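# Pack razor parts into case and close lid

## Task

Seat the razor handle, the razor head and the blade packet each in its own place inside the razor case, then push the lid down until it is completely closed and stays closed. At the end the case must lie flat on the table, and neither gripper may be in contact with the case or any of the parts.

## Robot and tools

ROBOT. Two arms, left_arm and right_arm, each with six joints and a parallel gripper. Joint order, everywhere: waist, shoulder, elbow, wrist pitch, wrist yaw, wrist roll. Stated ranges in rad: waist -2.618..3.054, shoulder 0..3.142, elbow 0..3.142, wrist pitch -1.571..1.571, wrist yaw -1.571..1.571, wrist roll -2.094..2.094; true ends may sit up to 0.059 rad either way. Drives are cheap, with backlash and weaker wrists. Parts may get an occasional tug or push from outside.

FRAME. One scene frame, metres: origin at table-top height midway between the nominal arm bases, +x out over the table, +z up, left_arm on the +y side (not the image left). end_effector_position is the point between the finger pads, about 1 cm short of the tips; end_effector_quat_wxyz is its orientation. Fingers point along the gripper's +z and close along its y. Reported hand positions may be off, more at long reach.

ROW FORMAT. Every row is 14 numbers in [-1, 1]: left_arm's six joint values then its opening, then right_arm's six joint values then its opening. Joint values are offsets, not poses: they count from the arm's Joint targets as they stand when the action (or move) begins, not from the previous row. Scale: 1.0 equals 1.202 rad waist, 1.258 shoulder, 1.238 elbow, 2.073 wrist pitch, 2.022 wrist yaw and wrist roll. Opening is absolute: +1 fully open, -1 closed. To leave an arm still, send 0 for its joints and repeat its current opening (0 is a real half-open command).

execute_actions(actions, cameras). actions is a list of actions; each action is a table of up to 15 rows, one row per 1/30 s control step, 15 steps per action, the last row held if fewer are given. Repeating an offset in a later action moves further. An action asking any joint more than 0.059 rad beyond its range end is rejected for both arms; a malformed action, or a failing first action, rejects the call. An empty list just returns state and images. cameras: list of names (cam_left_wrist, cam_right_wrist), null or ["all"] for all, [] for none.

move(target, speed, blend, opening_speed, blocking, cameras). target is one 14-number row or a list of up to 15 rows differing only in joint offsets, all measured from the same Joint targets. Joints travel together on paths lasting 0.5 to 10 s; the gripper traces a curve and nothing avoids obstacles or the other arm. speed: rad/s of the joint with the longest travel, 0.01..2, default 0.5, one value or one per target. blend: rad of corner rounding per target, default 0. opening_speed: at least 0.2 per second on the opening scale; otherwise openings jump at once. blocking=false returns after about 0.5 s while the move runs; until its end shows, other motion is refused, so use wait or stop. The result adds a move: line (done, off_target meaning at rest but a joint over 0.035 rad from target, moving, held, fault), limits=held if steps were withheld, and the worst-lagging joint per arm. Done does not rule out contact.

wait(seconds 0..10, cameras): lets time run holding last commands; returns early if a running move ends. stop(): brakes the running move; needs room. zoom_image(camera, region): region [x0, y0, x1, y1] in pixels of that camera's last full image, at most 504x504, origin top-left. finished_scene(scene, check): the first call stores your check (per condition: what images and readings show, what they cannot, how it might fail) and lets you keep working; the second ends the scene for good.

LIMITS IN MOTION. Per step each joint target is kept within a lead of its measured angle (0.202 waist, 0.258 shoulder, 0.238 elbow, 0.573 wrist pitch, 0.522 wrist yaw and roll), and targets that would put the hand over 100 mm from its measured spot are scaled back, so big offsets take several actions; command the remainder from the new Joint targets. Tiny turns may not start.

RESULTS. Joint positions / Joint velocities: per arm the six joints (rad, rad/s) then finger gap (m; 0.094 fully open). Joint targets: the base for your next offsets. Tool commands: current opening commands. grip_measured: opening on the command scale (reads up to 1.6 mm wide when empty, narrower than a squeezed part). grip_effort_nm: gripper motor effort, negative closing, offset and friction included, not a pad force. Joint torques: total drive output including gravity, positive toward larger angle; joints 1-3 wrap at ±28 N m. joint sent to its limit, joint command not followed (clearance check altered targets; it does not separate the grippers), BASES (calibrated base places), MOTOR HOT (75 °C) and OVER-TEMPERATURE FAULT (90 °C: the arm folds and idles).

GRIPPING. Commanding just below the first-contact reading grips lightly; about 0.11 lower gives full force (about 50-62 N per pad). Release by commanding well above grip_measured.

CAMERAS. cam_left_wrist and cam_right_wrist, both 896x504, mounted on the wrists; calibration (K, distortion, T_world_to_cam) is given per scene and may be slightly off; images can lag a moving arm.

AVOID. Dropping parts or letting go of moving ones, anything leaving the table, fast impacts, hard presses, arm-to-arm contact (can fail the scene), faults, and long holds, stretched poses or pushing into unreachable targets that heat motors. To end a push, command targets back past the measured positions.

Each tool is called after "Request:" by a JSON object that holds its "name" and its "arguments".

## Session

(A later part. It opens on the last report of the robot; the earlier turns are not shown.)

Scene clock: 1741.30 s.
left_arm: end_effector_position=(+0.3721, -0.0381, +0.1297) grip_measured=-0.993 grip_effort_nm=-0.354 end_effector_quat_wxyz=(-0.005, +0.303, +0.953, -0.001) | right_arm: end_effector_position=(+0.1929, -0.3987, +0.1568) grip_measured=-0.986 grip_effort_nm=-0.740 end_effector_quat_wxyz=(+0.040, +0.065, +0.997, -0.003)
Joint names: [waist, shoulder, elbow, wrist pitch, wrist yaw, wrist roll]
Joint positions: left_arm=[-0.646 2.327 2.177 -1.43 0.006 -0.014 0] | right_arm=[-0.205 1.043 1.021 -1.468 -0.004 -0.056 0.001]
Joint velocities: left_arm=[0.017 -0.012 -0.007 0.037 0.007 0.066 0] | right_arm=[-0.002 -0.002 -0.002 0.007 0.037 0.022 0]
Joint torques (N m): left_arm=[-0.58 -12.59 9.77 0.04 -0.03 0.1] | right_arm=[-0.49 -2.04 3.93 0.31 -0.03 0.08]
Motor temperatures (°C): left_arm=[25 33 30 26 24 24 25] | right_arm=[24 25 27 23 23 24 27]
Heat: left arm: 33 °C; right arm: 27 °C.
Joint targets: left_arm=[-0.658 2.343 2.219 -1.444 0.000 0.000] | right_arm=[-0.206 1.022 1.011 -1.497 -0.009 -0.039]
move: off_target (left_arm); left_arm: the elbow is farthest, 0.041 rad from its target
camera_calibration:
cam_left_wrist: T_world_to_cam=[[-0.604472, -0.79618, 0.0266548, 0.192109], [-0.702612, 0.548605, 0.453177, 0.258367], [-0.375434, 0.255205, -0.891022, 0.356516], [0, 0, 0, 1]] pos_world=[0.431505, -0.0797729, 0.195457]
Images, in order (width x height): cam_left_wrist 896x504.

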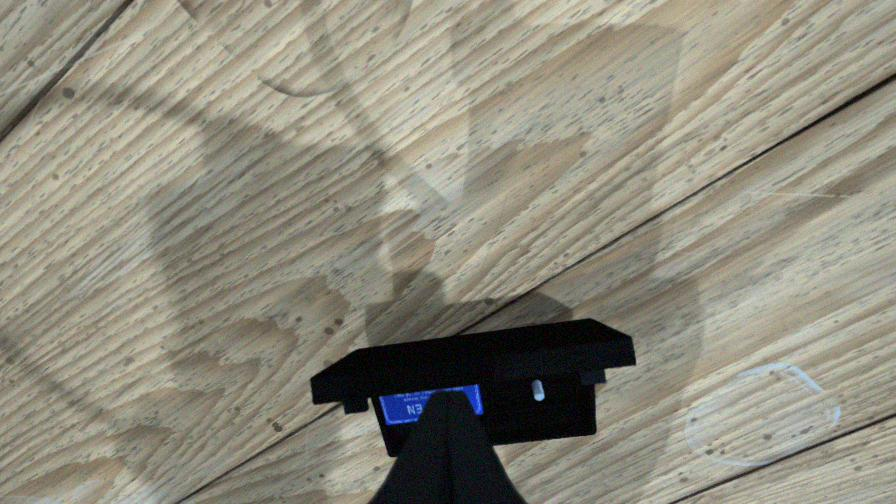

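Request:
{"name": "move", "arguments": {"target": [[-0.005,0.093,0.137,-0.022,0,0,-1,0,0,0,0,0,0,-1],[-0.005,0.075,-0.116,0.12,0,0,-1,0,0,0,0,0,0,-1]], "speed": 0.4, "cameras": ["cam_left_wrist"]}}

Scene clock: 1756.60 s.
left_arm: end_effector_position=(+0.3882, -0.0531, +0.0570) grip_measured=-0.993 grip_effort_nm=-0.354 end_effector_quat_wxyz=(-0.002, +0.307, +0.952, -0.001) | right_arm: end_effector_position=(+0.1929, -0.3987, +0.1568) grip_measured=-0.986 grip_effort_nm=-0.725 end_effector_quat_wxyz=(+0.040, +0.065, +0.997, -0.003)
Joint names: [waist, shoulder, elbow, wrist pitch, wrist yaw, wrist roll]
Joint positions: left_arm=[-0.652 2.442 2.091 -1.223 0.004 -0.013 0] | right_arm=[-0.205 1.043 1.021 -1.468 -0.004 -0.056 0.001]
Joint velocities: left_arm=[-0.012 -0.002 0.007 -0.022 0.037 -0.051 0] | right_arm=[-0.007 0.007 -0.002 0.022 -0.11 0.007 0]
Joint torques (N m): left_arm=[-0.46 -15.17 5.12 0.53 -0.04 0.1] | right_arm=[-0.47 -2.09 3.85 0.31 -0.02 0.08]
Motor temperatures (°C): left_arm=[25 34 30 26 24 24 25] | right_arm=[24 25 27 23 23 24 27]
Heat: left arm: 34 °C; right arm: 27 °C.
Joint targets: left_arm=[-0.664 2.438 2.075 -1.195 0.000 0.000] | right_arm=[-0.206 1.022 1.011 -1.497 -0.009 -0.039]
move: done
camera_calibration:
cam_left_wrist: T_world_to_cam=[[-0.61072, -0.791452, 0.025008, 0.194618], [-0.701011, 0.555079, 0.447741, 0.310866], [-0.368247, 0.255913, -0.893814, 0.299028], [0, 0, 0, 1]] pos_world=[0.446894, -0.0950493, 0.123221]
Images, in order (width x height): cam_left_wrist 896x504.

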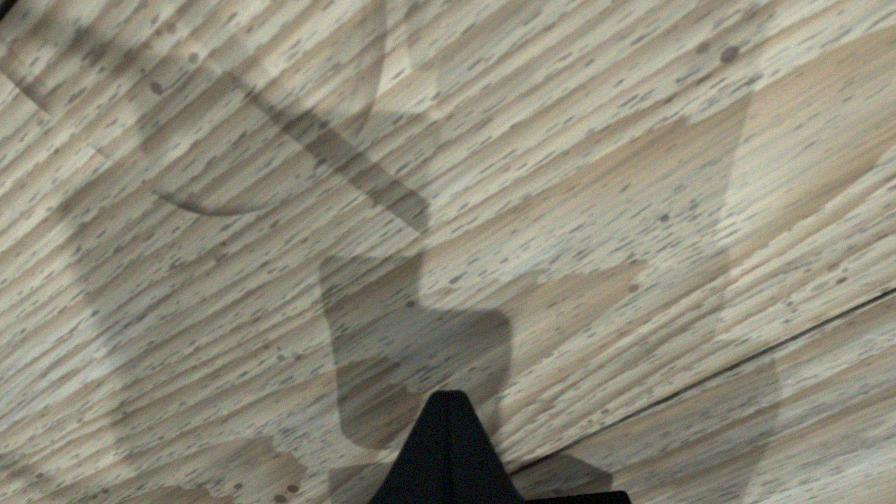

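Request:
{"name": "move", "arguments": {"target": [[0,-0.223,-0.3675,0.092,0,0,-1,0,0,0,0,0,0,-1],[0,-0.441,-0.684,0.149,0,0,-1,0,0,0,0,0,0,-1]], "speed": 0.35, "blend": 0.1, "cameras": ["cam_left_wrist"]}}

Scene clock: 1772.30 s.
left_arm: end_effector_position=(+0.2758, +0.0254, +0.0574) grip_measured=-0.993 grip_effort_nm=-0.359 end_effector_quat_wxyz=(-0.008, +0.312, +0.950, +0.001) | right_arm: end_effector_position=(+0.1929, -0.3987, +0.1568) grip_measured=-0.986 grip_effort_nm=-0.735 end_effector_quat_wxyz=(+0.040, +0.065, +0.997, -0.003)
Joint names: [waist, shoulder, elbow, wrist pitch, wrist yaw, wrist roll]
Joint positions: left_arm=[-0.662 1.918 1.244 -0.913 0.004 -0.013 0] | right_arm=[-0.205 1.043 1.021 -1.468 -0.004 -0.056 0.001]
Joint velocities: left_arm=[0.002 0.022 -0.002 -0.022 0.022 0.022 0] | right_arm=[-0.012 -0.002 0.002 0.022 -0.022 0.007 -0.001]
Joint torques (N m): left_arm=[-0.54 -12.81 4.59 0.5 -0.01 0.11] | right_arm=[-0.44 -2.06 3.88 0.31 -0.01 0.08]
Motor temperatures (°C): left_arm=[25 35 29 26 24 24 24] | right_arm=[24 25 27 23 23 24 27]
Heat: left arm: 35 °C; right arm: 27 °C.
Joint targets: left_arm=[-0.664 1.883 1.229 -0.886 0.000 0.000] | right_arm=[-0.206 1.022 1.011 -1.497 -0.009 -0.039]
move: done
camera_calibration:
cam_left_wrist: T_world_to_cam=[[-0.618937, -0.785034, 0.0252636, 0.190228], [-0.690572, 0.559222, 0.458674, 0.184651], [-0.374202, 0.266444, -0.888246, 0.238984], [0, 0, 0, 1]] pos_world=[0.334683, -0.0176014, 0.122776]
Images, in order (width x height): cam_left_wrist 896x504.

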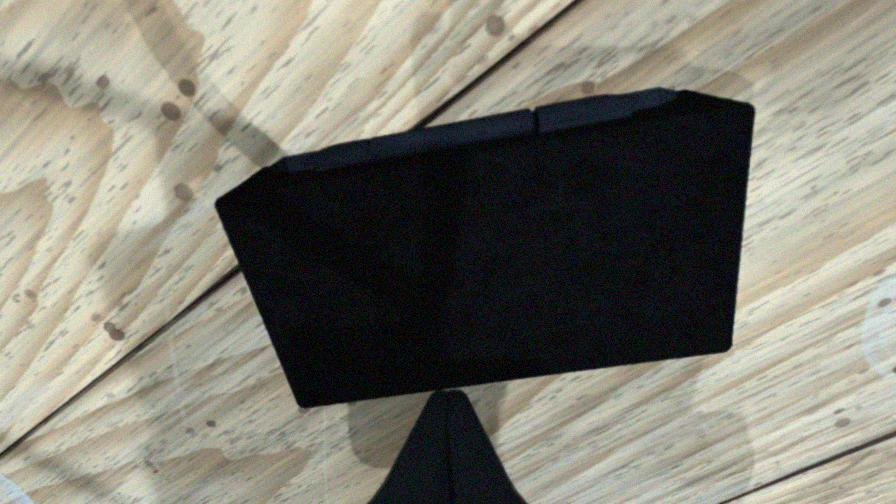

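Request:
{"name": "move", "arguments": {"target": [[0,-0.036,0.061,-0.053,0,0,0.85,0,0,0,0,0,0,-1],[-0.045,-0.036,0.061,-0.053,0,-0.099,0.85,0,0,0,0,0,0,-1]], "speed": 0.3, "opening_speed": 1.5, "cameras": ["cam_left_wrist"]}}

Scene clock: 1789.47 s.
left_arm: end_effector_position=(+0.2618, +0.0150, +0.0783) grip_measured=+0.849 grip_effort_nm=0.061 end_effector_quat_wxyz=(-0.007, +0.252, +0.968, +0.000) | right_arm: end_effector_position=(+0.1929, -0.3987, +0.1568) grip_measured=-0.986 grip_effort_nm=-0.735 end_effector_quat_wxyz=(+0.040, +0.065, +0.997, -0.003)
Joint names: [waist, shoulder, elbow, wrist pitch, wrist yaw, wrist roll]
Joint positions: left_arm=[-0.711 1.869 1.267 -0.982 0.007 -0.186 0.087] | right_arm=[-0.205 1.043 1.021 -1.468 -0.004 -0.056 0.001]
Joint velocities: left_arm=[-0.012 -0.017 -0.007 -0.037 -0.037 0.007 -0.001] | right_arm=[-0.002 0.002 -0.002 0.007 0.095 -0.081 0]
Joint torques (N m): left_arm=[-0.42 -12.05 9.07 0.05 -0.05 -0.09] | right_arm=[-0.46 -2.09 3.9 0.31 -0.03 0.08]
Motor temperatures (°C): left_arm=[25 34 29 26 24 24 24] | right_arm=[24 25 27 23 23 24 27]
Heat: left arm: 34 °C; right arm: 27 °C.
Joint targets: left_arm=[-0.718 1.838 1.304 -0.996 0.000 -0.200] | right_arm=[-0.206 1.022 1.011 -1.497 -0.009 -0.039]
move: off_target (left_arm); left_arm: the elbow is farthest, 0.037 rad from its target
camera_calibration:
cam_left_wrist: T_world_to_cam=[[-0.516889, -0.855658, 0.0259959, 0.147156], [-0.755196, 0.470081, 0.45684, 0.189626], [-0.403119, 0.216504, -0.889169, 0.26344], [0, 0, 0, 1]] pos_world=[0.325466, -0.0202604, 0.143788]
Images, in order (width x height): cam_left_wrist 896x504.

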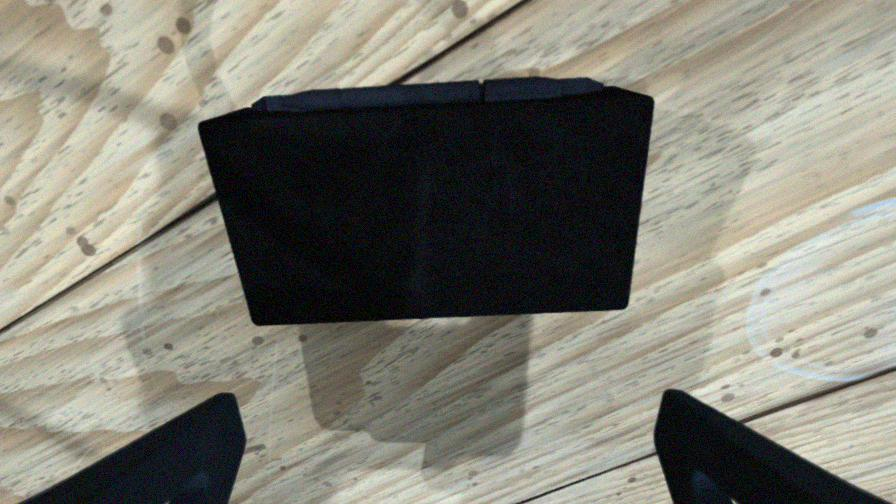

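Request:
{"name": "move", "arguments": {"target": [0,0.069,-0.1155,0.092,0,-0.017,0.85,0,0,0,0,0,0,-1], "speed": 0.15, "cameras": ["cam_left_wrist"]}}

Scene clock: 1804.03 s.
left_arm: end_effector_position=(+0.2615, +0.0152, +0.0428) grip_measured=+0.849 grip_effort_nm=0.066 end_effector_quat_wxyz=(-0.002, +0.235, +0.972, -0.003) | right_arm: end_effector_position=(+0.1929, -0.3987, +0.1568) grip_measured=-0.986 grip_effort_nm=-0.735 end_effector_quat_wxyz=(+0.040, +0.065, +0.997, -0.003)
Joint names: [waist, shoulder, elbow, wrist pitch, wrist yaw, wrist roll]
Joint positions: left_arm=[-0.711 1.915 1.175 -0.834 0.007 -0.221 0.087] | right_arm=[-0.205 1.043 1.021 -1.468 -0.004 -0.056 0.001]
Joint velocities: left_arm=[-0.007 -0.007 0.012 0.037 -0.051 0.007 0] | right_arm=[0.007 0.007 -0.002 -0.066 -0.022 -0.022 0.001]
Joint torques (N m): left_arm=[-0.51 -9.03 4.66 0.52 -0.06 -0.06] | right_arm=[-0.43 -2.1 3.89 0.31 -0.02 0.08]
Motor temperatures (°C): left_arm=[25 34 30 26 24 24 24] | right_arm=[24 25 27 23 23 24 27]
Heat: left arm: 34 °C; right arm: 27 °C.
Joint targets: left_arm=[-0.718 1.925 1.161 -0.805 0.000 -0.234] | right_arm=[-0.206 1.022 1.011 -1.497 -0.009 -0.039]
move: done
camera_calibration:
cam_left_wrist: T_world_to_cam=[[-0.486608, -0.873187, 0.0275166, 0.140407], [-0.775072, 0.446035, 0.447566, 0.211527], [-0.403082, 0.196462, -0.893827, 0.232249], [0, 0, 0, 1]] pos_world=[0.325887, -0.0173751, 0.109054]
Images, in order (width x height): cam_left_wrist 896x504.

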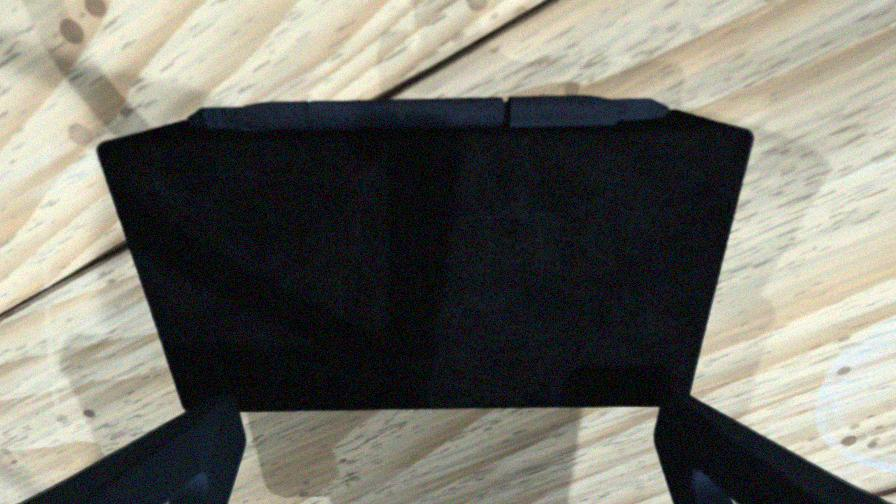

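Request:
{"name": "move", "arguments": {"target": [0,0.052,-0.055,0.045,0,0,0.85,0,0,0,0,0,0,-1], "speed": 0.12, "cameras": ["cam_left_wrist"]}}

Request:
{"name": "move", "arguments": {"target": [0,0.052,-0.055,0.045,0,0,0.85,0,0,0,0,0,0,-1], "speed": 0.12, "cameras": ["cam_left_wrist"]}}

Scene clock: 1815.23 s.
left_arm: end_effector_position=(+0.2604, +0.0162, +0.0369) grip_measured=+0.849 grip_effort_nm=0.061 end_effector_quat_wxyz=(+0.002, +0.235, +0.972, -0.003) | right_arm: end_effector_position=(+0.1929, -0.3987, +0.1568) grip_measured=-0.986 grip_effort_nm=-0.740 end_effector_quat_wxyz=(+0.040, +0.065, +0.997, -0.003)
Joint names: [waist, shoulder, elbow, wrist pitch, wrist yaw, wrist roll]
Joint positions: left_arm=[-0.713 1.913 1.146 -0.797 0.004 -0.223 0.087] | right_arm=[-0.205 1.043 1.021 -1.468 -0.004 -0.056 0.001]
Joint velocities: left_arm=[-0.002 -0.017 0.002 -0.022 -0.095 -0.051 0.001] | right_arm=[0.012 -0.007 0.007 -0.037 0.051 -0.066 0]
Joint torques (N m): left_arm=[-0.46 -3.6 1.44 1.24 -0.03 -0.06] | right_arm=[-0.43 -2.1 3.92 0.3 -0.02 0.08]
Motor temperatures (°C): left_arm=[25 34 30 26 24 24 24] | right_arm=[24 25 27 23 23 24 27]
Heat: left arm: 34 °C; right arm: 27 °C.
Joint targets: left_arm=[-0.718 1.990 1.093 -0.712 0.000 -0.234] | right_arm=[-0.206 1.022 1.011 -1.497 -0.009 -0.039]
move: off_target (left_arm); left_arm: the wrist pitch is farthest, 0.085 rad from its target
camera_calibration:
cam_left_wrist: T_world_to_cam=[[-0.486844, -0.873095, 0.0262283, 0.141001], [-0.779073, 0.447603, 0.438971, 0.214192], [-0.395004, 0.193277, -0.898118, 0.224401], [0, 0, 0, 1]] pos_world=[0.324156, -0.0161366, 0.103816]
Images, in order (width x height): cam_left_wrist 896x504.

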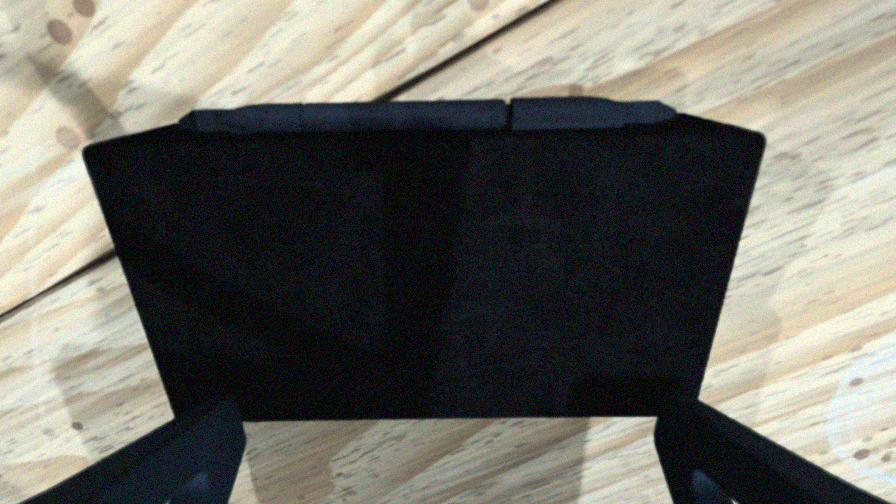

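Scene clock: 1816.27 s.
left_arm: end_effector_position=(+0.2601, +0.0163, +0.0361) grip_measured=+0.849 grip_effort_nm=0.046 end_effector_quat_wxyz=(+0.013, +0.236, +0.972, -0.006) | right_arm: end_effector_position=(+0.1929, -0.3987, +0.1568) grip_measured=-0.986 grip_effort_nm=-0.740 end_effector_quat_wxyz=(+0.040, +0.065, +0.997, -0.003)
Joint names: [waist, shoulder, elbow, wrist pitch, wrist yaw, wrist roll]
Joint positions: left_arm=[-0.716 1.896 1.119 -0.765 -0.001 -0.224 0.087] | right_arm=[-0.205 1.043 1.021 -1.468 -0.004 -0.056 0.001]
Joint velocities: left_arm=[0.027 -0.012 -0.007 -0.037 -0.022 0.007 -0.001] | right_arm=[-0.002 -0.002 -0.002 0.022 0.007 0.037 0]
Joint torques (N m): left_arm=[-0.49 2.13 -0.72 2 -0.02 -0.05] | right_arm=[-0.43 -2.11 3.9 0.32 -0.01 0.08]
Motor temperatures (°C): left_arm=[25 33 29 26 24 24 24] | right_arm=[24 25 27 23 23 24 27]
Heat: left arm: 33 °C; right arm: 27 °C.
Joint targets: left_arm=[-0.718 2.055 1.025 -0.619 0.000 -0.234] | right_arm=[-0.206 1.022 1.011 -1.497 -0.009 -0.039]
move: off_target (left_arm); left_arm: the shoulder is farthest, 0.159 rad from its target
camera_calibration:
cam_left_wrist: T_world_to_cam=[[-0.488614, -0.872119, 0.0257801, 0.141346], [-0.786735, 0.453167, 0.419151, 0.21691], [-0.377233, 0.184521, -0.90755, 0.219434], [0, 0, 0, 1]] pos_world=[0.322492, -0.0155165, 0.104585]
Images, in order (width x height): cam_left_wrist 896x504.

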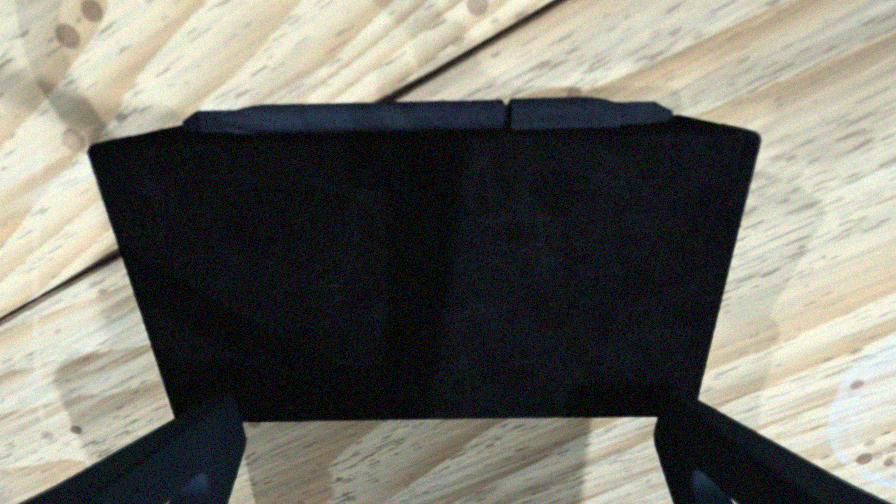

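Request:
{"name": "move", "arguments": {"target": [0,0.052,-0.055,0.045,0,0,0.85,0,0,0,0,0,0,-1], "speed": 0.12, "cameras": []}}

Request:
{"name": "move", "arguments": {"target": [0,0.052,-0.055,0.045,0,0,0.85,0,0,0,0,0,0,-1], "speed": 0.12, "cameras": ["cam_left_wrist"]}}

Scene clock: 1826.83 s.
left_arm: end_effector_position=(+0.2594, +0.0172, +0.0341) grip_measured=+0.849 grip_effort_nm=0.051 end_effector_quat_wxyz=(+0.013, +0.236, +0.972, -0.005) | right_arm: end_effector_position=(+0.1929, -0.3987, +0.1568) grip_measured=-0.986 grip_effort_nm=-0.735 end_effector_quat_wxyz=(+0.040, +0.065, +0.997, -0.003)
Joint names: [waist, shoulder, elbow, wrist pitch, wrist yaw, wrist roll]
Joint positions: left_arm=[-0.716 1.896 1.109 -0.755 -0.002 -0.224 0.087] | right_arm=[-0.205 1.043 1.021 -1.468 -0.004 -0.056 0.001]
Joint velocities: left_arm=[-0.002 -0.007 0.007 -0.051 0.022 -0.007 0.001] | right_arm=[0.012 0.017 -0.002 0.051 0.007 -0.007 -0.002]
Joint torques (N m): left_arm=[-0.46 7.61 -5.71 2.95 -0.03 -0.05] | right_arm=[-0.47 -2.09 3.88 0.3 -0.02 0.08]
Motor temperatures (°C): left_arm=[25 32 29 28 24 24 24] | right_arm=[24 25 27 23 23 24 27]
Heat: left arm: 32 °C; right arm: 27 °C.
Joint targets: left_arm=[-0.718 2.118 0.959 -0.528 0.000 -0.234] | right_arm=[-0.206 1.022 1.011 -1.497 -0.009 -0.039]
move: off_target (left_arm); left_arm: the wrist pitch is farthest, 0.230 rad from its target
No camera images: "cameras" was empty.

Scene clock: 1828.10 s.
left_arm: end_effector_position=(+0.2590, +0.0170, +0.0338) grip_measured=+0.849 grip_effort_nm=0.046 end_effector_quat_wxyz=(+0.028, +0.236, +0.971, -0.010) | right_arm: end_effector_position=(+0.1929, -0.3987, +0.1568) grip_measured=-0.986 grip_effort_nm=-0.745 end_effector_quat_wxyz=(+0.040, +0.065, +0.997, -0.003)
Joint names: [waist, shoulder, elbow, wrist pitch, wrist yaw, wrist roll]
Joint positions: left_arm=[-0.721 1.872 1.073 -0.712 -0.008 -0.227 0.087] | right_arm=[-0.205 1.043 1.021 -1.468 -0.004 -0.056 0.001]
Joint velocities: left_arm=[-0.012 0.007 -0.002 -0.081 0.007 -0.007 0] | right_arm=[-0.022 -0.017 -0.002 -0.037 0.022 -0.037 0]
Joint torques (N m): left_arm=[-0.43 7.98 -5.79 3.07 -0.03 -0.05] | right_arm=[-0.4 -2.07 3.9 0.3 -0.02 0.09]
Motor temperatures (°C): left_arm=[25 32 29 28 24 24 24] | right_arm=[24 25 27 23 23 24 27]
Heat: left arm: 32 °C; right arm: 27 °C.
Joint targets: left_arm=[-0.717 2.095 0.919 -0.479 -0.001 -0.233] | right_arm=[-0.206 1.022 1.011 -1.497 -0.009 -0.039]
move: off_target (left_arm); left_arm: the shoulder is farthest, 0.312 rad from its target
camera_calibration:
cam_left_wrist: T_world_to_cam=[[-0.490366, -0.87118, 0.0242249, 0.142018], [-0.797636, 0.459823, 0.390307, 0.220319], [-0.351167, 0.172071, -0.920366, 0.210681], [0, 0, 0, 1]] pos_world=[0.319359, -0.013837, 0.104471]
Images, in order (width x height): cam_left_wrist 896x504.

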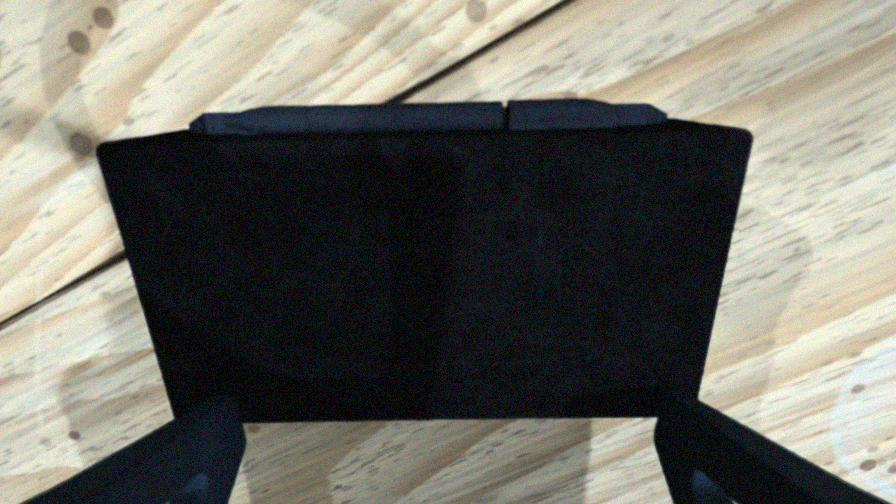

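Request:
{"name": "move", "arguments": {"target": [0,0.104,-0.03,0.0,0,0,0.85,0,0,0,0,0,0,-1], "speed": 0.15, "cameras": ["cam_left_wrist"]}}

Scene clock: 1835.87 s.
left_arm: end_effector_position=(+0.2590, +0.0170, +0.0341) grip_measured=+0.849 grip_effort_nm=0.046 end_effector_quat_wxyz=(+0.030, +0.236, +0.971, -0.010) | right_arm: end_effector_position=(+0.1929, -0.3987, +0.1568) grip_measured=-0.986 grip_effort_nm=-0.740 end_effector_quat_wxyz=(+0.040, +0.065, +0.997, -0.003)
Joint names: [waist, shoulder, elbow, wrist pitch, wrist yaw, wrist roll]
Joint positions: left_arm=[-0.721 1.869 1.07 -0.709 -0.008 -0.229 0.087] | right_arm=[-0.205 1.043 1.021 -1.468 -0.004 -0.056 0.001]
Joint velocities: left_arm=[-0.002 0.002 -0.007 -0.037 -0.007 -0.081 0] | right_arm=[0.017 0.002 0.002 -0.051 0.007 -0.037 -0.001]
Joint torques (N m): left_arm=[-0.24 7.17 -5.72 2.52 -0.04 -0.03] | right_arm=[-0.43 -2.1 3.9 0.3 -0.02 0.08]
Motor temperatures (°C): left_arm=[25 32 29 31 24 24 24] | right_arm=[24 25 27 23 23 24 27]
Heat: left arm: 32 °C; right arm: 27 °C.
Joint targets: left_arm=[-0.717 2.081 0.919 -0.525 -0.001 -0.232] | right_arm=[-0.206 1.022 1.011 -1.497 -0.009 -0.039]
move: off_target (left_arm); left_arm: the shoulder is farthest, 0.357 rad from its target
camera_calibration:
cam_left_wrist: T_world_to_cam=[[-0.489088, -0.871879, 0.0249082, 0.141671], [-0.799228, 0.459405, 0.387532, 0.220711], [-0.349324, 0.16963, -0.92152, 0.210542], [0, 0, 0, 1]] pos_world=[0.319235, -0.0135901, 0.104957]
Images, in order (width x height): cam_left_wrist 896x504.

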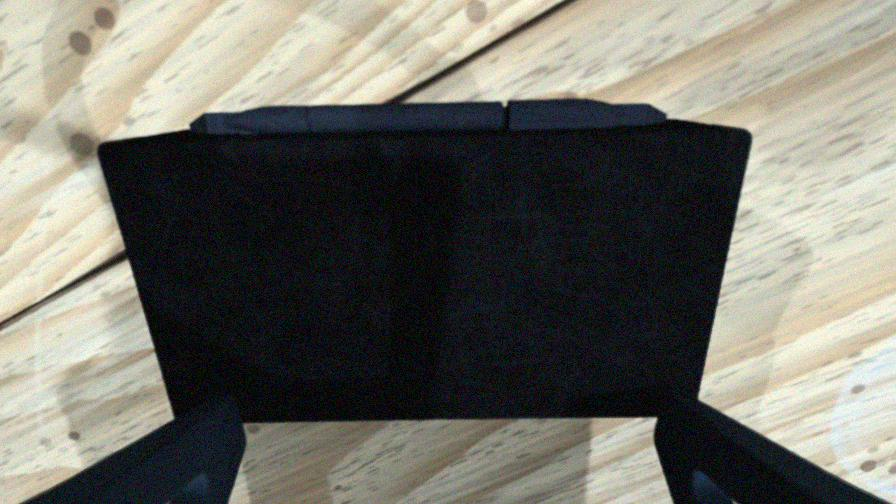

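Request:
{"name": "move", "arguments": {"target": [0,-0.13,0.15,-0.1,0,0,0.85,0,0,0,0,0,0,-1], "speed": 0.25, "cameras": []}}

Request:
{"name": "move", "arguments": {"target": [0,-0.08,0.15,-0.1,0,0,0.85,0,0,0,0,0,0,-1], "speed": 0.25, "cameras": ["cam_left_wrist"]}}

Scene clock: 1850.97 s.
left_arm: end_effector_position=(+0.2602, +0.0163, +0.0372) grip_measured=+0.849 grip_effort_nm=0.046 end_effector_quat_wxyz=(+0.026, +0.235, +0.972, -0.009) | right_arm: end_effector_position=(+0.1929, -0.3987, +0.1568) grip_measured=-0.986 grip_effort_nm=-0.740 end_effector_quat_wxyz=(+0.040, +0.065, +0.997, -0.003)
Joint names: [waist, shoulder, elbow, wrist pitch, wrist yaw, wrist roll]
Joint positions: left_arm=[-0.719 1.873 1.091 -0.734 -0.007 -0.229 0.087] | right_arm=[-0.205 1.043 1.021 -1.468 -0.004 -0.056 0.001]
Joint velocities: left_arm=[-0.017 0.007 0.002 -0.007 0.037 -0.051 0] | right_arm=[-0.027 0.007 -0.017 -0.066 -0.051 0.066 0.001]
Joint torques (N m): left_arm=[-0.4 -5.85 6.78 0.38 -0.01 -0.02] | right_arm=[-0.43 -2.11 3.89 0.31 -0.03 0.08]
Motor temperatures (°C): left_arm=[25 33 29 32 24 24 24] | right_arm=[24 25 27 23 23 24 27]
Heat: left arm: 33 °C; right arm: 27 °C.
Joint targets: left_arm=[-0.717 1.917 1.105 -0.732 -0.001 -0.232] | right_arm=[-0.206 1.022 1.011 -1.497 -0.009 -0.039]
move: off_target (left_arm); left_arm: the shoulder is farthest, 0.044 rad from its target
No camera images: "cameras" was empty.

Scene clock: 1852.50 s.
left_arm: end_effector_position=(+0.2711, +0.0056, +0.0834) grip_measured=+0.849 grip_effort_nm=0.042 end_effector_quat_wxyz=(+0.027, +0.235, +0.972, -0.015) | right_arm: end_effector_position=(+0.1929, -0.3987, +0.1568) grip_measured=-0.986 grip_effort_nm=-0.745 end_effector_quat_wxyz=(+0.040, +0.065, +0.997, -0.003)
Joint names: [waist, shoulder, elbow, wrist pitch, wrist yaw, wrist roll]
Joint positions: left_arm=[-0.718 1.844 1.255 -0.921 0.002 -0.227 0.087] | right_arm=[-0.205 1.043 1.021 -1.468 -0.004 -0.056 0.001]
Joint velocities: left_arm=[-0.017 -0.017 0.017 -0.037 -0.007 -0.022 0] | right_arm=[-0.032 -0.007 -0.007 0.051 -0.022 -0.022 -0.001]
Joint torques (N m): left_arm=[-0.36 -11.82 9.1 0.16 -0.02 -0.04] | right_arm=[-0.46 -2.14 3.89 0.31 -0.03 0.08]
Motor temperatures (°C): left_arm=[25 33 29 32 24 24 24] | right_arm=[24 25 27 23 23 24 27]
Heat: left arm: 33 °C; right arm: 27 °C.
Joint targets: left_arm=[-0.717 1.816 1.290 -0.940 -0.001 -0.232] | right_arm=[-0.206 1.022 1.011 -1.497 -0.009 -0.039]
move: off_target (left_arm); left_arm: the elbow is farthest, 0.036 rad from its target
camera_calibration:
cam_left_wrist: T_world_to_cam=[[-0.488084, -0.872093, 0.0350342, 0.135283], [-0.7965, 0.461471, 0.390681, 0.215465], [-0.356878, 0.162781, -0.919859, 0.264124], [0, 0, 0, 1]] pos_world=[0.331908, -0.0244461, 0.15404]
Images, in order (width x height): cam_left_wrist 896x504.

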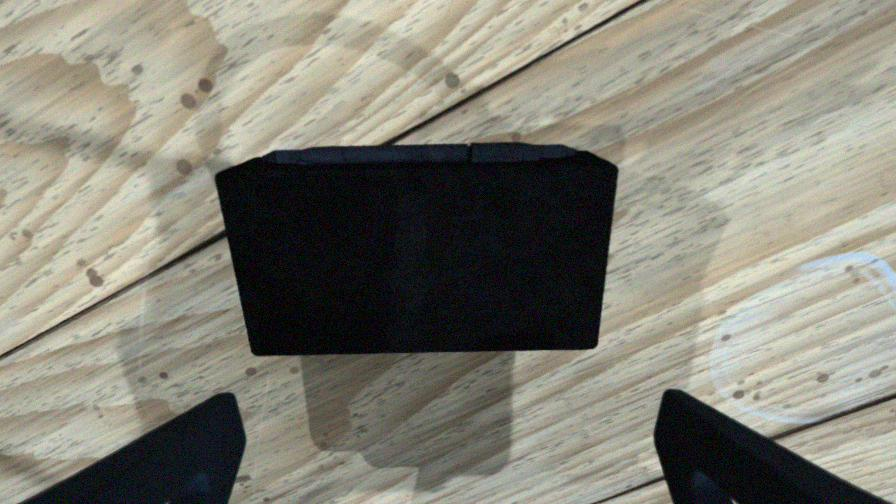

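Request:
{"name": "move", "arguments": {"target": [[0,0.087,-0.104,0.065,0,0,0.85,0,0,0,0,0,0,-1],[0,0.125,-0.145,0.095,0,0,0.85,0,0,0,0,0,0,-1]], "speed": 0.12, "cameras": []}}

Request:
{"name": "move", "arguments": {"target": [0,0.025,-0.025,0.02,0,0,0.85,0,0,0,0,0,0,-1], "speed": 0.12, "cameras": ["cam_left_wrist"]}}

Scene clock: 1871.07 s.
left_arm: end_effector_position=(+0.2578, +0.0164, +0.0373) grip_measured=+0.849 grip_effort_nm=0.046 end_effector_quat_wxyz=(-0.006, +0.237, +0.971, -0.001) | right_arm: end_effector_position=(+0.1929, -0.3987, +0.1568) grip_measured=-0.986 grip_effort_nm=-0.740 end_effector_quat_wxyz=(+0.040, +0.065, +0.997, -0.003)
Joint names: [waist, shoulder, elbow, wrist pitch, wrist yaw, wrist roll]
Joint positions: left_arm=[-0.716 1.919 1.157 -0.818 0.007 -0.221 0.087] | right_arm=[-0.205 1.043 1.021 -1.468 -0.004 -0.056 0.001]
Joint velocities: left_arm=[-0.032 0.007 0.007 0.022 0.066 -0.007 -0.001] | right_arm=[-0.007 -0.002 0.002 0.007 0.022 -0.037 -0.001]
Joint torques (N m): left_arm=[-0.27 -5.46 2.02 1.11 -0.07 -0.04] | right_arm=[-0.49 -2.04 3.9 0.31 -0.01 0.08]
Motor temperatures (°C): left_arm=[25 34 30 29 24 24 24] | right_arm=[24 25 27 23 23 24 27]
Heat: left arm: 34 °C; right arm: 27 °C.
Joint targets: left_arm=[-0.717 1.974 1.111 -0.743 -0.001 -0.232] | right_arm=[-0.206 1.022 1.011 -1.497 -0.009 -0.039]
move: off_target (left_arm); left_arm: the wrist pitch is farthest, 0.075 rad from its target
No camera images: "cameras" was empty.

Scene clock: 1871.80 s.
left_arm: end_effector_position=(+0.2578, +0.0167, +0.0365) grip_measured=+0.849 grip_effort_nm=0.046 end_effector_quat_wxyz=(+0.000, +0.237, +0.971, -0.003) | right_arm: end_effector_position=(+0.1929, -0.3987, +0.1568) grip_measured=-0.986 grip_effort_nm=-0.740 end_effector_quat_wxyz=(+0.040, +0.065, +0.997, -0.003)
Joint names: [waist, shoulder, elbow, wrist pitch, wrist yaw, wrist roll]
Joint positions: left_arm=[-0.716 1.91 1.14 -0.798 0.006 -0.221 0.087] | right_arm=[-0.205 1.043 1.021 -1.468 -0.004 -0.056 0.001]
Joint velocities: left_arm=[-0.007 0.002 -0.027 -0.007 -0.007 -0.007 -0.001] | right_arm=[-0.017 0.007 -0.002 -0.066 -0.066 0.022 -0.001]
Joint torques (N m): left_arm=[-0.21 -2.11 0.91 1.4 -0.05 -0.03] | right_arm=[-0.49 -2.09 3.85 0.31 -0.02 0.07]
Motor temperatures (°C): left_arm=[25 33 30 29 24 24 24] | right_arm=[24 25 27 23 23 24 27]
Heat: left arm: 33 °C; right arm: 27 °C.
Joint targets: left_arm=[-0.717 2.005 1.080 -0.701 -0.001 -0.232] | right_arm=[-0.206 1.022 1.011 -1.497 -0.009 -0.039]
move: off_target (left_arm); left_arm: the wrist pitch is farthest, 0.097 rad from its target
camera_calibration:
cam_left_wrist: T_world_to_cam=[[-0.490744, -0.87089, 0.0268678, 0.141138], [-0.775019, 0.450396, 0.44327, 0.210885], [-0.398141, 0.196709, -0.895985, 0.223598], [0, 0, 0, 1]] pos_world=[0.321726, -0.0160494, 0.10307]
Images, in order (width x height): cam_left_wrist 896x504.

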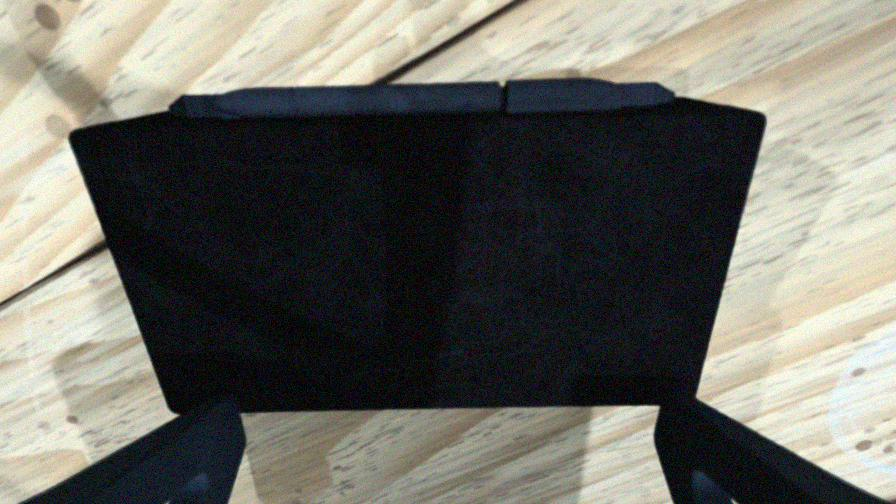

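Request:
{"name": "move", "arguments": {"target": [0,0.06,-0.07,0.03,0,0,0.85,0,0,0,0,0,0,-1], "speed": 0.15, "cameras": []}}

Request:
{"name": "move", "arguments": {"target": [0,0.08,-0.11,0.05,0,0,0.85,0,0,0,0,0,0,-1], "speed": 0.15, "cameras": []}}

Request:
{"name": "move", "arguments": {"target": [0,0.06,-0.11,0.05,0,0,0.85,0,0,0,0,0,0,-1], "speed": 0.15, "cameras": ["cam_left_wrist"]}}

Scene clock: 1879.13 s.
left_arm: end_effector_position=(+0.2568, +0.0174, +0.0349) grip_measured=+0.849 grip_effort_nm=0.051 end_effector_quat_wxyz=(+0.007, +0.238, +0.971, -0.004) | right_arm: end_effector_position=(+0.1929, -0.3987, +0.1568) grip_measured=-0.986 grip_effort_nm=-0.735 end_effector_quat_wxyz=(+0.040, +0.065, +0.997, -0.003)
Joint names: [waist, shoulder, elbow, wrist pitch, wrist yaw, wrist roll]
Joint positions: left_arm=[-0.719 1.898 1.116 -0.772 0.001 -0.223 0.087] | right_arm=[-0.205 1.043 1.021 -1.468 -0.004 -0.056 0.001]
Joint velocities: left_arm=[-0.012 -0.007 0.012 0.007 -0.037 0.022 -0.001] | right_arm=[-0.017 0.012 -0.002 -0.022 -0.022 -0.007 0.001]
Joint torques (N m): left_arm=[-0.2 4.38 -3.29 1.82 -0.06 -0.03] | right_arm=[-0.46 -2.07 3.92 0.32 -0.02 0.07]
Motor temperatures (°C): left_arm=[25 32 30 29 24 24 24] | right_arm=[24 25 27 23 23 24 27]
Heat: left arm: 32 °C; right arm: 27 °C.
Joint targets: left_arm=[-0.717 2.081 0.993 -0.639 -0.001 -0.232] | right_arm=[-0.206 1.022 1.011 -1.497 -0.009 -0.039]
move: off_target (left_arm); left_arm: the shoulder is farthest, 0.183 rad from its target
No camera images: "cameras" was empty.

Scene clock: 1880.70 s.
left_arm: end_effector_position=(+0.2562, +0.0181, +0.0339) grip_measured=+0.849 grip_effort_nm=0.046 end_effector_quat_wxyz=(+0.033, +0.238, +0.971, -0.010) | right_arm: end_effector_position=(+0.1929, -0.3987, +0.1568) grip_measured=-0.986 grip_effort_nm=-0.745 end_effector_quat_wxyz=(+0.040, +0.065, +0.997, -0.003)
Joint names: [waist, shoulder, elbow, wrist pitch, wrist yaw, wrist roll]
Joint positions: left_arm=[-0.725 1.855 1.05 -0.697 -0.011 -0.229 0.087] | right_arm=[-0.205 1.043 1.021 -1.468 -0.004 -0.056 0.001]
Joint velocities: left_arm=[0.002 -0.012 0.007 -0.007 0.051 -0.051 0] | right_arm=[-0.002 -0.002 -0.002 0.007 -0.051 -0.037 0]
Joint torques (N m): left_arm=[0.06 5.98 -5.24 1.81 -0.02 0.01] | right_arm=[-0.44 -2.07 3.9 0.31 -0.02 0.09]
Motor temperatures (°C): left_arm=[25 32 30 29 24 24 24] | right_arm=[24 25 27 23 23 24 27]
Heat: left arm: 32 °C; right arm: 27 °C.
Joint targets: left_arm=[-0.717 2.052 0.905 -0.576 -0.002 -0.231] | right_arm=[-0.206 1.022 1.011 -1.497 -0.009 -0.039]
move: off_target (left_arm); left_arm: the shoulder is farthest, 0.327 rad from its target
No camera images: "cameras" was empty.

Scene clock: 1882.30 s.
left_arm: end_effector_position=(+0.2559, +0.0185, +0.0335) grip_measured=+0.849 grip_effort_nm=0.046 end_effector_quat_wxyz=(+0.071, +0.238, +0.968, -0.021) | right_arm: end_effector_position=(+0.1929, -0.3987, +0.1568) grip_measured=-0.986 grip_effort_nm=-0.735 end_effector_quat_wxyz=(+0.040, +0.065, +0.997, -0.003)
Joint names: [waist, shoulder, elbow, wrist pitch, wrist yaw, wrist roll]
Joint positions: left_arm=[-0.735 1.795 0.959 -0.59 -0.028 -0.235 0.087] | right_arm=[-0.205 1.043 1.021 -1.468 -0.004 -0.056 0.001]
Joint velocities: left_arm=[-0.002 -0.007 0.012 0.051 0.007 0.081 0] | right_arm=[0.012 -0.007 -0.002 -0.051 0.037 0.022 -0.001]
Joint torques (N m): left_arm=[0.69 6.04 -4.37 1.52 0.11 0.02] | right_arm=[-0.44 -2.13 3.84 0.31 -0.02 0.08]
Motor temperatures (°C): left_arm=[25 32 30 29 24 24 24] | right_arm=[24 25 27 23 23 24 27]
Heat: left arm: 32 °C; right arm: 27 °C.
Joint targets: left_arm=[-0.720 1.986 0.823 -0.505 -0.008 -0.231] | right_arm=[-0.206 1.022 1.011 -1.497 -0.009 -0.039]
move: off_target (left_arm); left_arm: the shoulder is farthest, 0.333 rad from its target
camera_calibration:
cam_left_wrist: T_world_to_cam=[[-0.495765, -0.86817, 0.0223195, 0.143159], [-0.822798, 0.477768, 0.307801, 0.226135], [-0.277887, 0.134232, -0.951189, 0.192038], [0, 0, 0, 1]] pos_world=[0.310402, -0.00953127, 0.109865]
Images, in order (width x height): cam_left_wrist 896x504.

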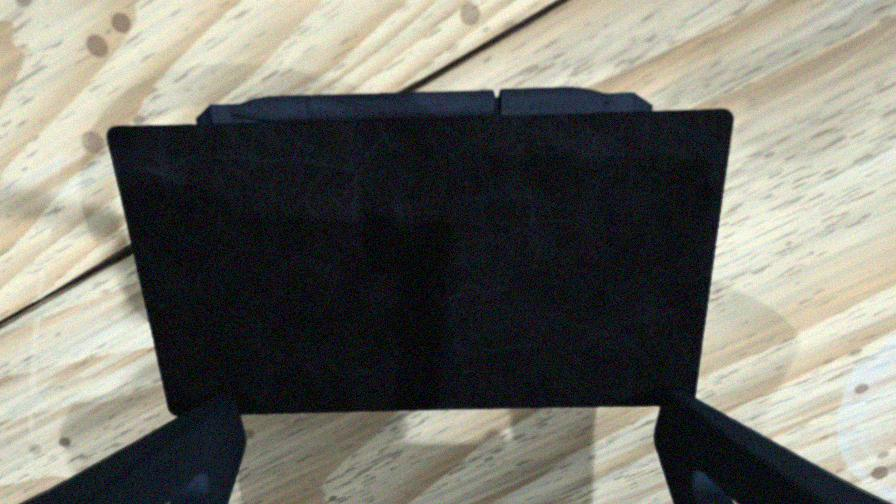

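Request:
{"name": "move", "arguments": {"target": [0,-0.10,0.16,-0.1,0,0,0.85,0,0,0,0,0,0,-1], "speed": 0.25, "cameras": []}}

Request:
{"name": "move", "arguments": {"target": [0,-0.0,0.2,-0.12,0,0,0.85,0,0,0,0,0,0,-1], "speed": 0.25, "cameras": ["cam_left_wrist"]}}

Scene clock: 1909.33 s.
left_arm: end_effector_position=(+0.2568, +0.0171, +0.0368) grip_measured=+0.849 grip_effort_nm=0.042 end_effector_quat_wxyz=(+0.053, +0.237, +0.970, -0.016) | right_arm: end_effector_position=(+0.1929, -0.3987, +0.1568) grip_measured=-0.986 grip_effort_nm=-0.740 end_effector_quat_wxyz=(+0.040, +0.065, +0.997, -0.003)
Joint names: [waist, shoulder, elbow, wrist pitch, wrist yaw, wrist roll]
Joint positions: left_arm=[-0.731 1.821 1.014 -0.656 -0.021 -0.235 0.087] | right_arm=[-0.205 1.043 1.021 -1.468 -0.004 -0.056 0.001]
Joint velocities: left_arm=[-0.017 -0.002 -0.012 -0.022 0.007 0.022 0] | right_arm=[-0.002 0.007 0.012 -0.037 -0.037 -0.007 -0.001]
Joint torques (N m): left_arm=[0.4 -5.68 6.17 -0.13 0.11 0.01] | right_arm=[-0.44 -2.13 3.89 0.31 -0.01 0.08]
Motor temperatures (°C): left_arm=[25 32 29 29 24 24 24] | right_arm=[24 25 27 23 23 24 27]
Heat: left arm: 32 °C; right arm: 27 °C.
Joint targets: left_arm=[-0.720 1.860 1.021 -0.712 -0.008 -0.231] | right_arm=[-0.206 1.022 1.011 -1.497 -0.009 -0.039]
move: off_target (left_arm); left_arm: the wrist pitch is farthest, 0.057 rad from its target
No camera images: "cameras" was empty.

Scene clock: 1911.03 s.
left_arm: end_effector_position=(+0.2595, +0.0144, +0.0752) grip_measured=+0.849 grip_effort_nm=0.051 end_effector_quat_wxyz=(+0.005, +0.236, +0.972, +0.004) | right_arm: end_effector_position=(+0.1929, -0.3987, +0.1568) grip_measured=-0.986 grip_effort_nm=-0.735 end_effector_quat_wxyz=(+0.040, +0.065, +0.997, -0.003)
Joint names: [waist, shoulder, elbow, wrist pitch, wrist yaw, wrist roll]
Joint positions: left_arm=[-0.728 1.852 1.232 -0.946 -0.013 -0.237 0.087] | right_arm=[-0.205 1.043 1.021 -1.468 -0.004 -0.056 0.001]
Joint velocities: left_arm=[0.012 -0.002 -0.002 -0.007 -0.007 0.051 0] | right_arm=[-0.002 -0.007 0.002 -0.066 -0.007 -0.022 0]
Joint torques (N m): left_arm=[0.39 -8.75 9.06 0.05 0.08 0.01] | right_arm=[-0.49 -2.11 3.88 0.31 -0.02 0.08]
Motor temperatures (°C): left_arm=[25 32 30 29 24 24 24] | right_arm=[24 25 27 23 23 24 27]
Heat: left arm: 32 °C; right arm: 27 °C.
Joint targets: left_arm=[-0.720 1.860 1.268 -0.961 -0.008 -0.231] | right_arm=[-0.206 1.022 1.011 -1.497 -0.009 -0.039]
move: off_target (left_arm); left_arm: the elbow is farthest, 0.036 rad from its target
camera_calibration:
cam_left_wrist: T_world_to_cam=[[-0.488261, -0.872646, 0.00948206, 0.139533], [-0.782716, 0.442697, 0.437465, 0.198571], [-0.38595, 0.206175, -0.899185, 0.256365], [0, 0, 0, 1]] pos_world=[0.322497, -0.0190002, 0.142328]
Images, in order (width x height): cam_left_wrist 896x504.

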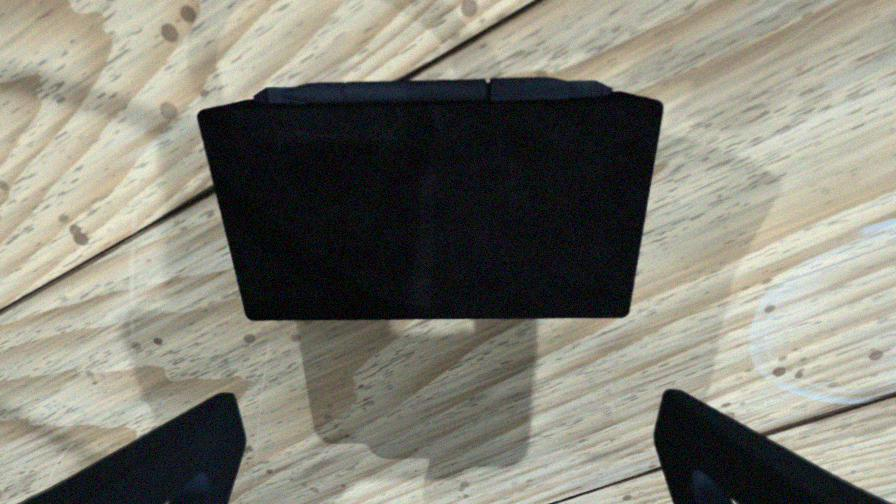

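Request:
{"name": "move", "arguments": {"target": [[0.116,0,0,0,0,0,-1,0,0,0,0,0,0,-1],[0.116,0.033,-0.105,0.075,0,0,-1,0,0,0,0,0,0,-1]], "speed": 0.2, "opening_speed": 2, "cameras": ["cam_left_wrist"]}}

Scene clock: 1934.77 s.
left_arm: end_effector_position=(+0.2845, +0.0571, +0.0443) grip_measured=-0.993 grip_effort_nm=-0.369 end_effector_quat_wxyz=(+0.001, +0.167, +0.986, +0.006) | right_arm: end_effector_position=(+0.1929, -0.3987, +0.1568) grip_measured=-0.986 grip_effort_nm=-0.735 end_effector_quat_wxyz=(+0.040, +0.065, +0.997, -0.003)
Joint names: [waist, shoulder, elbow, wrist pitch, wrist yaw, wrist roll]
Joint positions: left_arm=[-0.577 1.893 1.152 -0.834 -0.011 -0.226 0] | right_arm=[-0.205 1.043 1.021 -1.468 -0.004 -0.056 0.001]
Joint velocities: left_arm=[-0.017 -0.002 -0.007 0.007 -0.037 0.022 0.001] | right_arm=[-0.032 -0.012 -0.012 -0.095 -0.066 -0.007 0]
Joint torques (N m): left_arm=[0.06 -8.73 4.59 0.54 0.03 0.04] | right_arm=[-0.46 -2.11 3.85 0.31 -0.01 0.07]
Motor temperatures (°C): left_arm=[25 32 30 28 24 24 24] | right_arm=[24 25 27 23 23 24 27]
Heat: left arm: 32 °C; right arm: 27 °C.
Joint targets: left_arm=[-0.581 1.901 1.138 -0.805 -0.008 -0.231] | right_arm=[-0.206 1.022 1.011 -1.497 -0.009 -0.039]
move: done
camera_calibration:
cam_left_wrist: T_world_to_cam=[[-0.360582, -0.932683, 0.00914321, 0.156459], [-0.833363, 0.326556, 0.445945, 0.233399], [-0.418911, 0.15318, -0.895014, 0.241643], [0, 0, 0, 1]] pos_world=[0.352149, 0.0326935, 0.11076]
Images, in order (width x height): cam_left_wrist 896x504.

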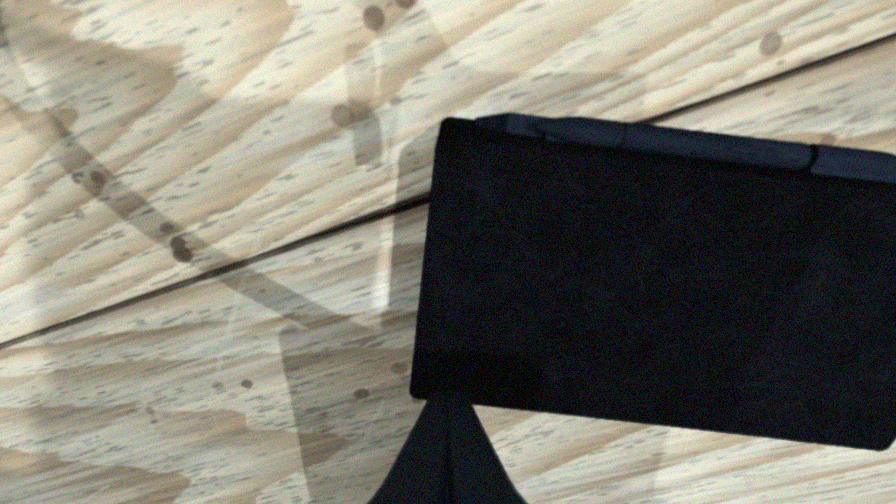

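Request:
{"name": "move", "arguments": {"target": [[-0.028,0,0,0,0,0,-1,0,0,0,0,0,0,-1],[-0.028,0.052,-0.055,0.03,0,0,-1,0,0,0,0,0,0,-1],[-0.028,0.12,-0.12,0.05,0,0,-1,0,0,0,0,0,0,-1]], "speed": 0.15, "cameras": ["cam_left_wrist"]}}

Request:
{"name": "move", "arguments": {"target": [0,0.07,-0.08,0.03,0,0,-1,0,0,0,0,0,0,-1], "speed": 0.15, "cameras": ["cam_left_wrist"]}}

Scene clock: 1942.03 s.
left_arm: end_effector_position=(+0.2745, +0.0471, +0.0358) grip_measured=-0.993 grip_effort_nm=-0.359 end_effector_quat_wxyz=(+0.008, +0.189, +0.982, +0.003) | right_arm: end_effector_position=(+0.1929, -0.3987, +0.1568) grip_measured=-0.986 grip_effort_nm=-0.735 end_effector_quat_wxyz=(+0.040, +0.065, +0.997, -0.003)
Joint names: [waist, shoulder, elbow, wrist pitch, wrist yaw, wrist roll]
Joint positions: left_arm=[-0.619 1.887 1.105 -0.777 -0.011 -0.224 0] | right_arm=[-0.205 1.043 1.021 -1.468 -0.004 -0.056 0.001]
Joint velocities: left_arm=[-0.012 0.002 0.007 -0.022 0.022 -0.022 0] | right_arm=[0.007 -0.002 -0.007 0.154 -0.022 0.007 0]
Joint torques (N m): left_arm=[-0.17 2.82 -2.63 1.17 0.04 0.03] | right_arm=[-0.47 -2.09 3.88 0.3 -0.02 0.09]
Motor temperatures (°C): left_arm=[25 32 30 28 24 24 24] | right_arm=[24 24 27 23 23 24 27]
Heat: left arm: 32 °C; right arm: 27 °C.
Joint targets: left_arm=[-0.615 2.052 0.990 -0.702 -0.008 -0.231] | right_arm=[-0.206 1.022 1.011 -1.497 -0.009 -0.039]
move: off_target (left_arm); left_arm: the shoulder is farthest, 0.165 rad from its target
camera_calibration:
cam_left_wrist: T_world_to_cam=[[-0.401836, -0.915632, 0.0120501, 0.154016], [-0.823554, 0.367117, 0.432417, 0.228067], [-0.400358, 0.163837, -0.901593, 0.226009], [0, 0, 0, 1]] pos_world=[0.340199, 0.0202658, 0.103292]
Images, in order (width x height): cam_left_wrist 896x504.

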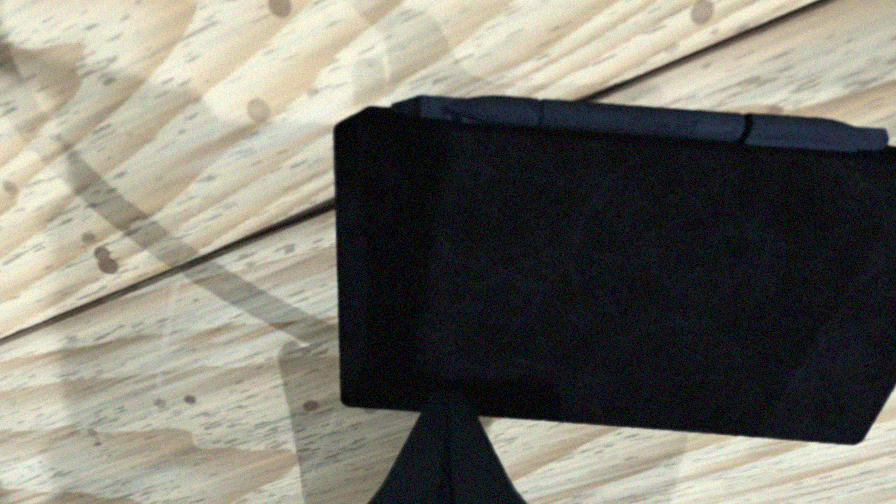

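Scene clock: 1943.00 s.
left_arm: end_effector_position=(+0.2737, +0.0477, +0.0348) grip_measured=-0.993 grip_effort_nm=-0.354 end_effector_quat_wxyz=(+0.011, +0.189, +0.982, +0.001) | right_arm: end_effector_position=(+0.1929, -0.3987, +0.1568) grip_measured=-0.986 grip_effort_nm=-0.735 end_effector_quat_wxyz=(+0.040, +0.065, +0.997, -0.003)
Joint names: [waist, shoulder, elbow, wrist pitch, wrist yaw, wrist roll]
Joint positions: left_arm=[-0.619 1.879 1.09 -0.761 -0.011 -0.224 0] | right_arm=[-0.205 1.043 1.021 -1.468 -0.004 -0.056 0.001]
Joint velocities: left_arm=[0.007 -0.012 -0.002 -0.051 0.007 -0.007 0] | right_arm=[0.002 0.002 0.007 0.066 0.066 0.051 0]
Joint torques (N m): left_arm=[-0.05 4.94 -5.19 1.33 0.03 0.02] | right_arm=[-0.44 -2.13 3.9 0.3 -0.01 0.07]
Motor temperatures (°C): left_arm=[25 32 30 28 24 24 24] | right_arm=[24 24 27 23 23 24 27]
Heat: left arm: 32 °C; right arm: 27 °C.
Joint targets: left_arm=[-0.614 2.068 0.945 -0.672 -0.010 -0.231] | right_arm=[-0.206 1.022 1.011 -1.497 -0.009 -0.039]
move: off_target (left_arm); left_arm: the shoulder is farthest, 0.261 rad from its target
camera_calibration:
cam_left_wrist: T_world_to_cam=[[-0.401917, -0.915577, 0.0135015, 0.154191], [-0.826262, 0.368986, 0.425606, 0.228481], [-0.394657, 0.159902, -0.904808, 0.223411], [0, 0, 0, 1]] pos_world=[0.338928, 0.0211429, 0.102819]
Images, in order (width x height): cam_left_wrist 896x504.

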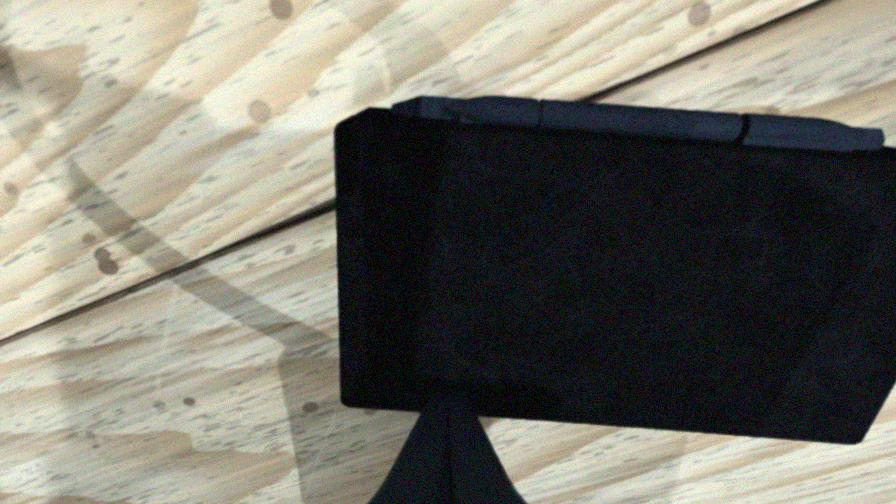

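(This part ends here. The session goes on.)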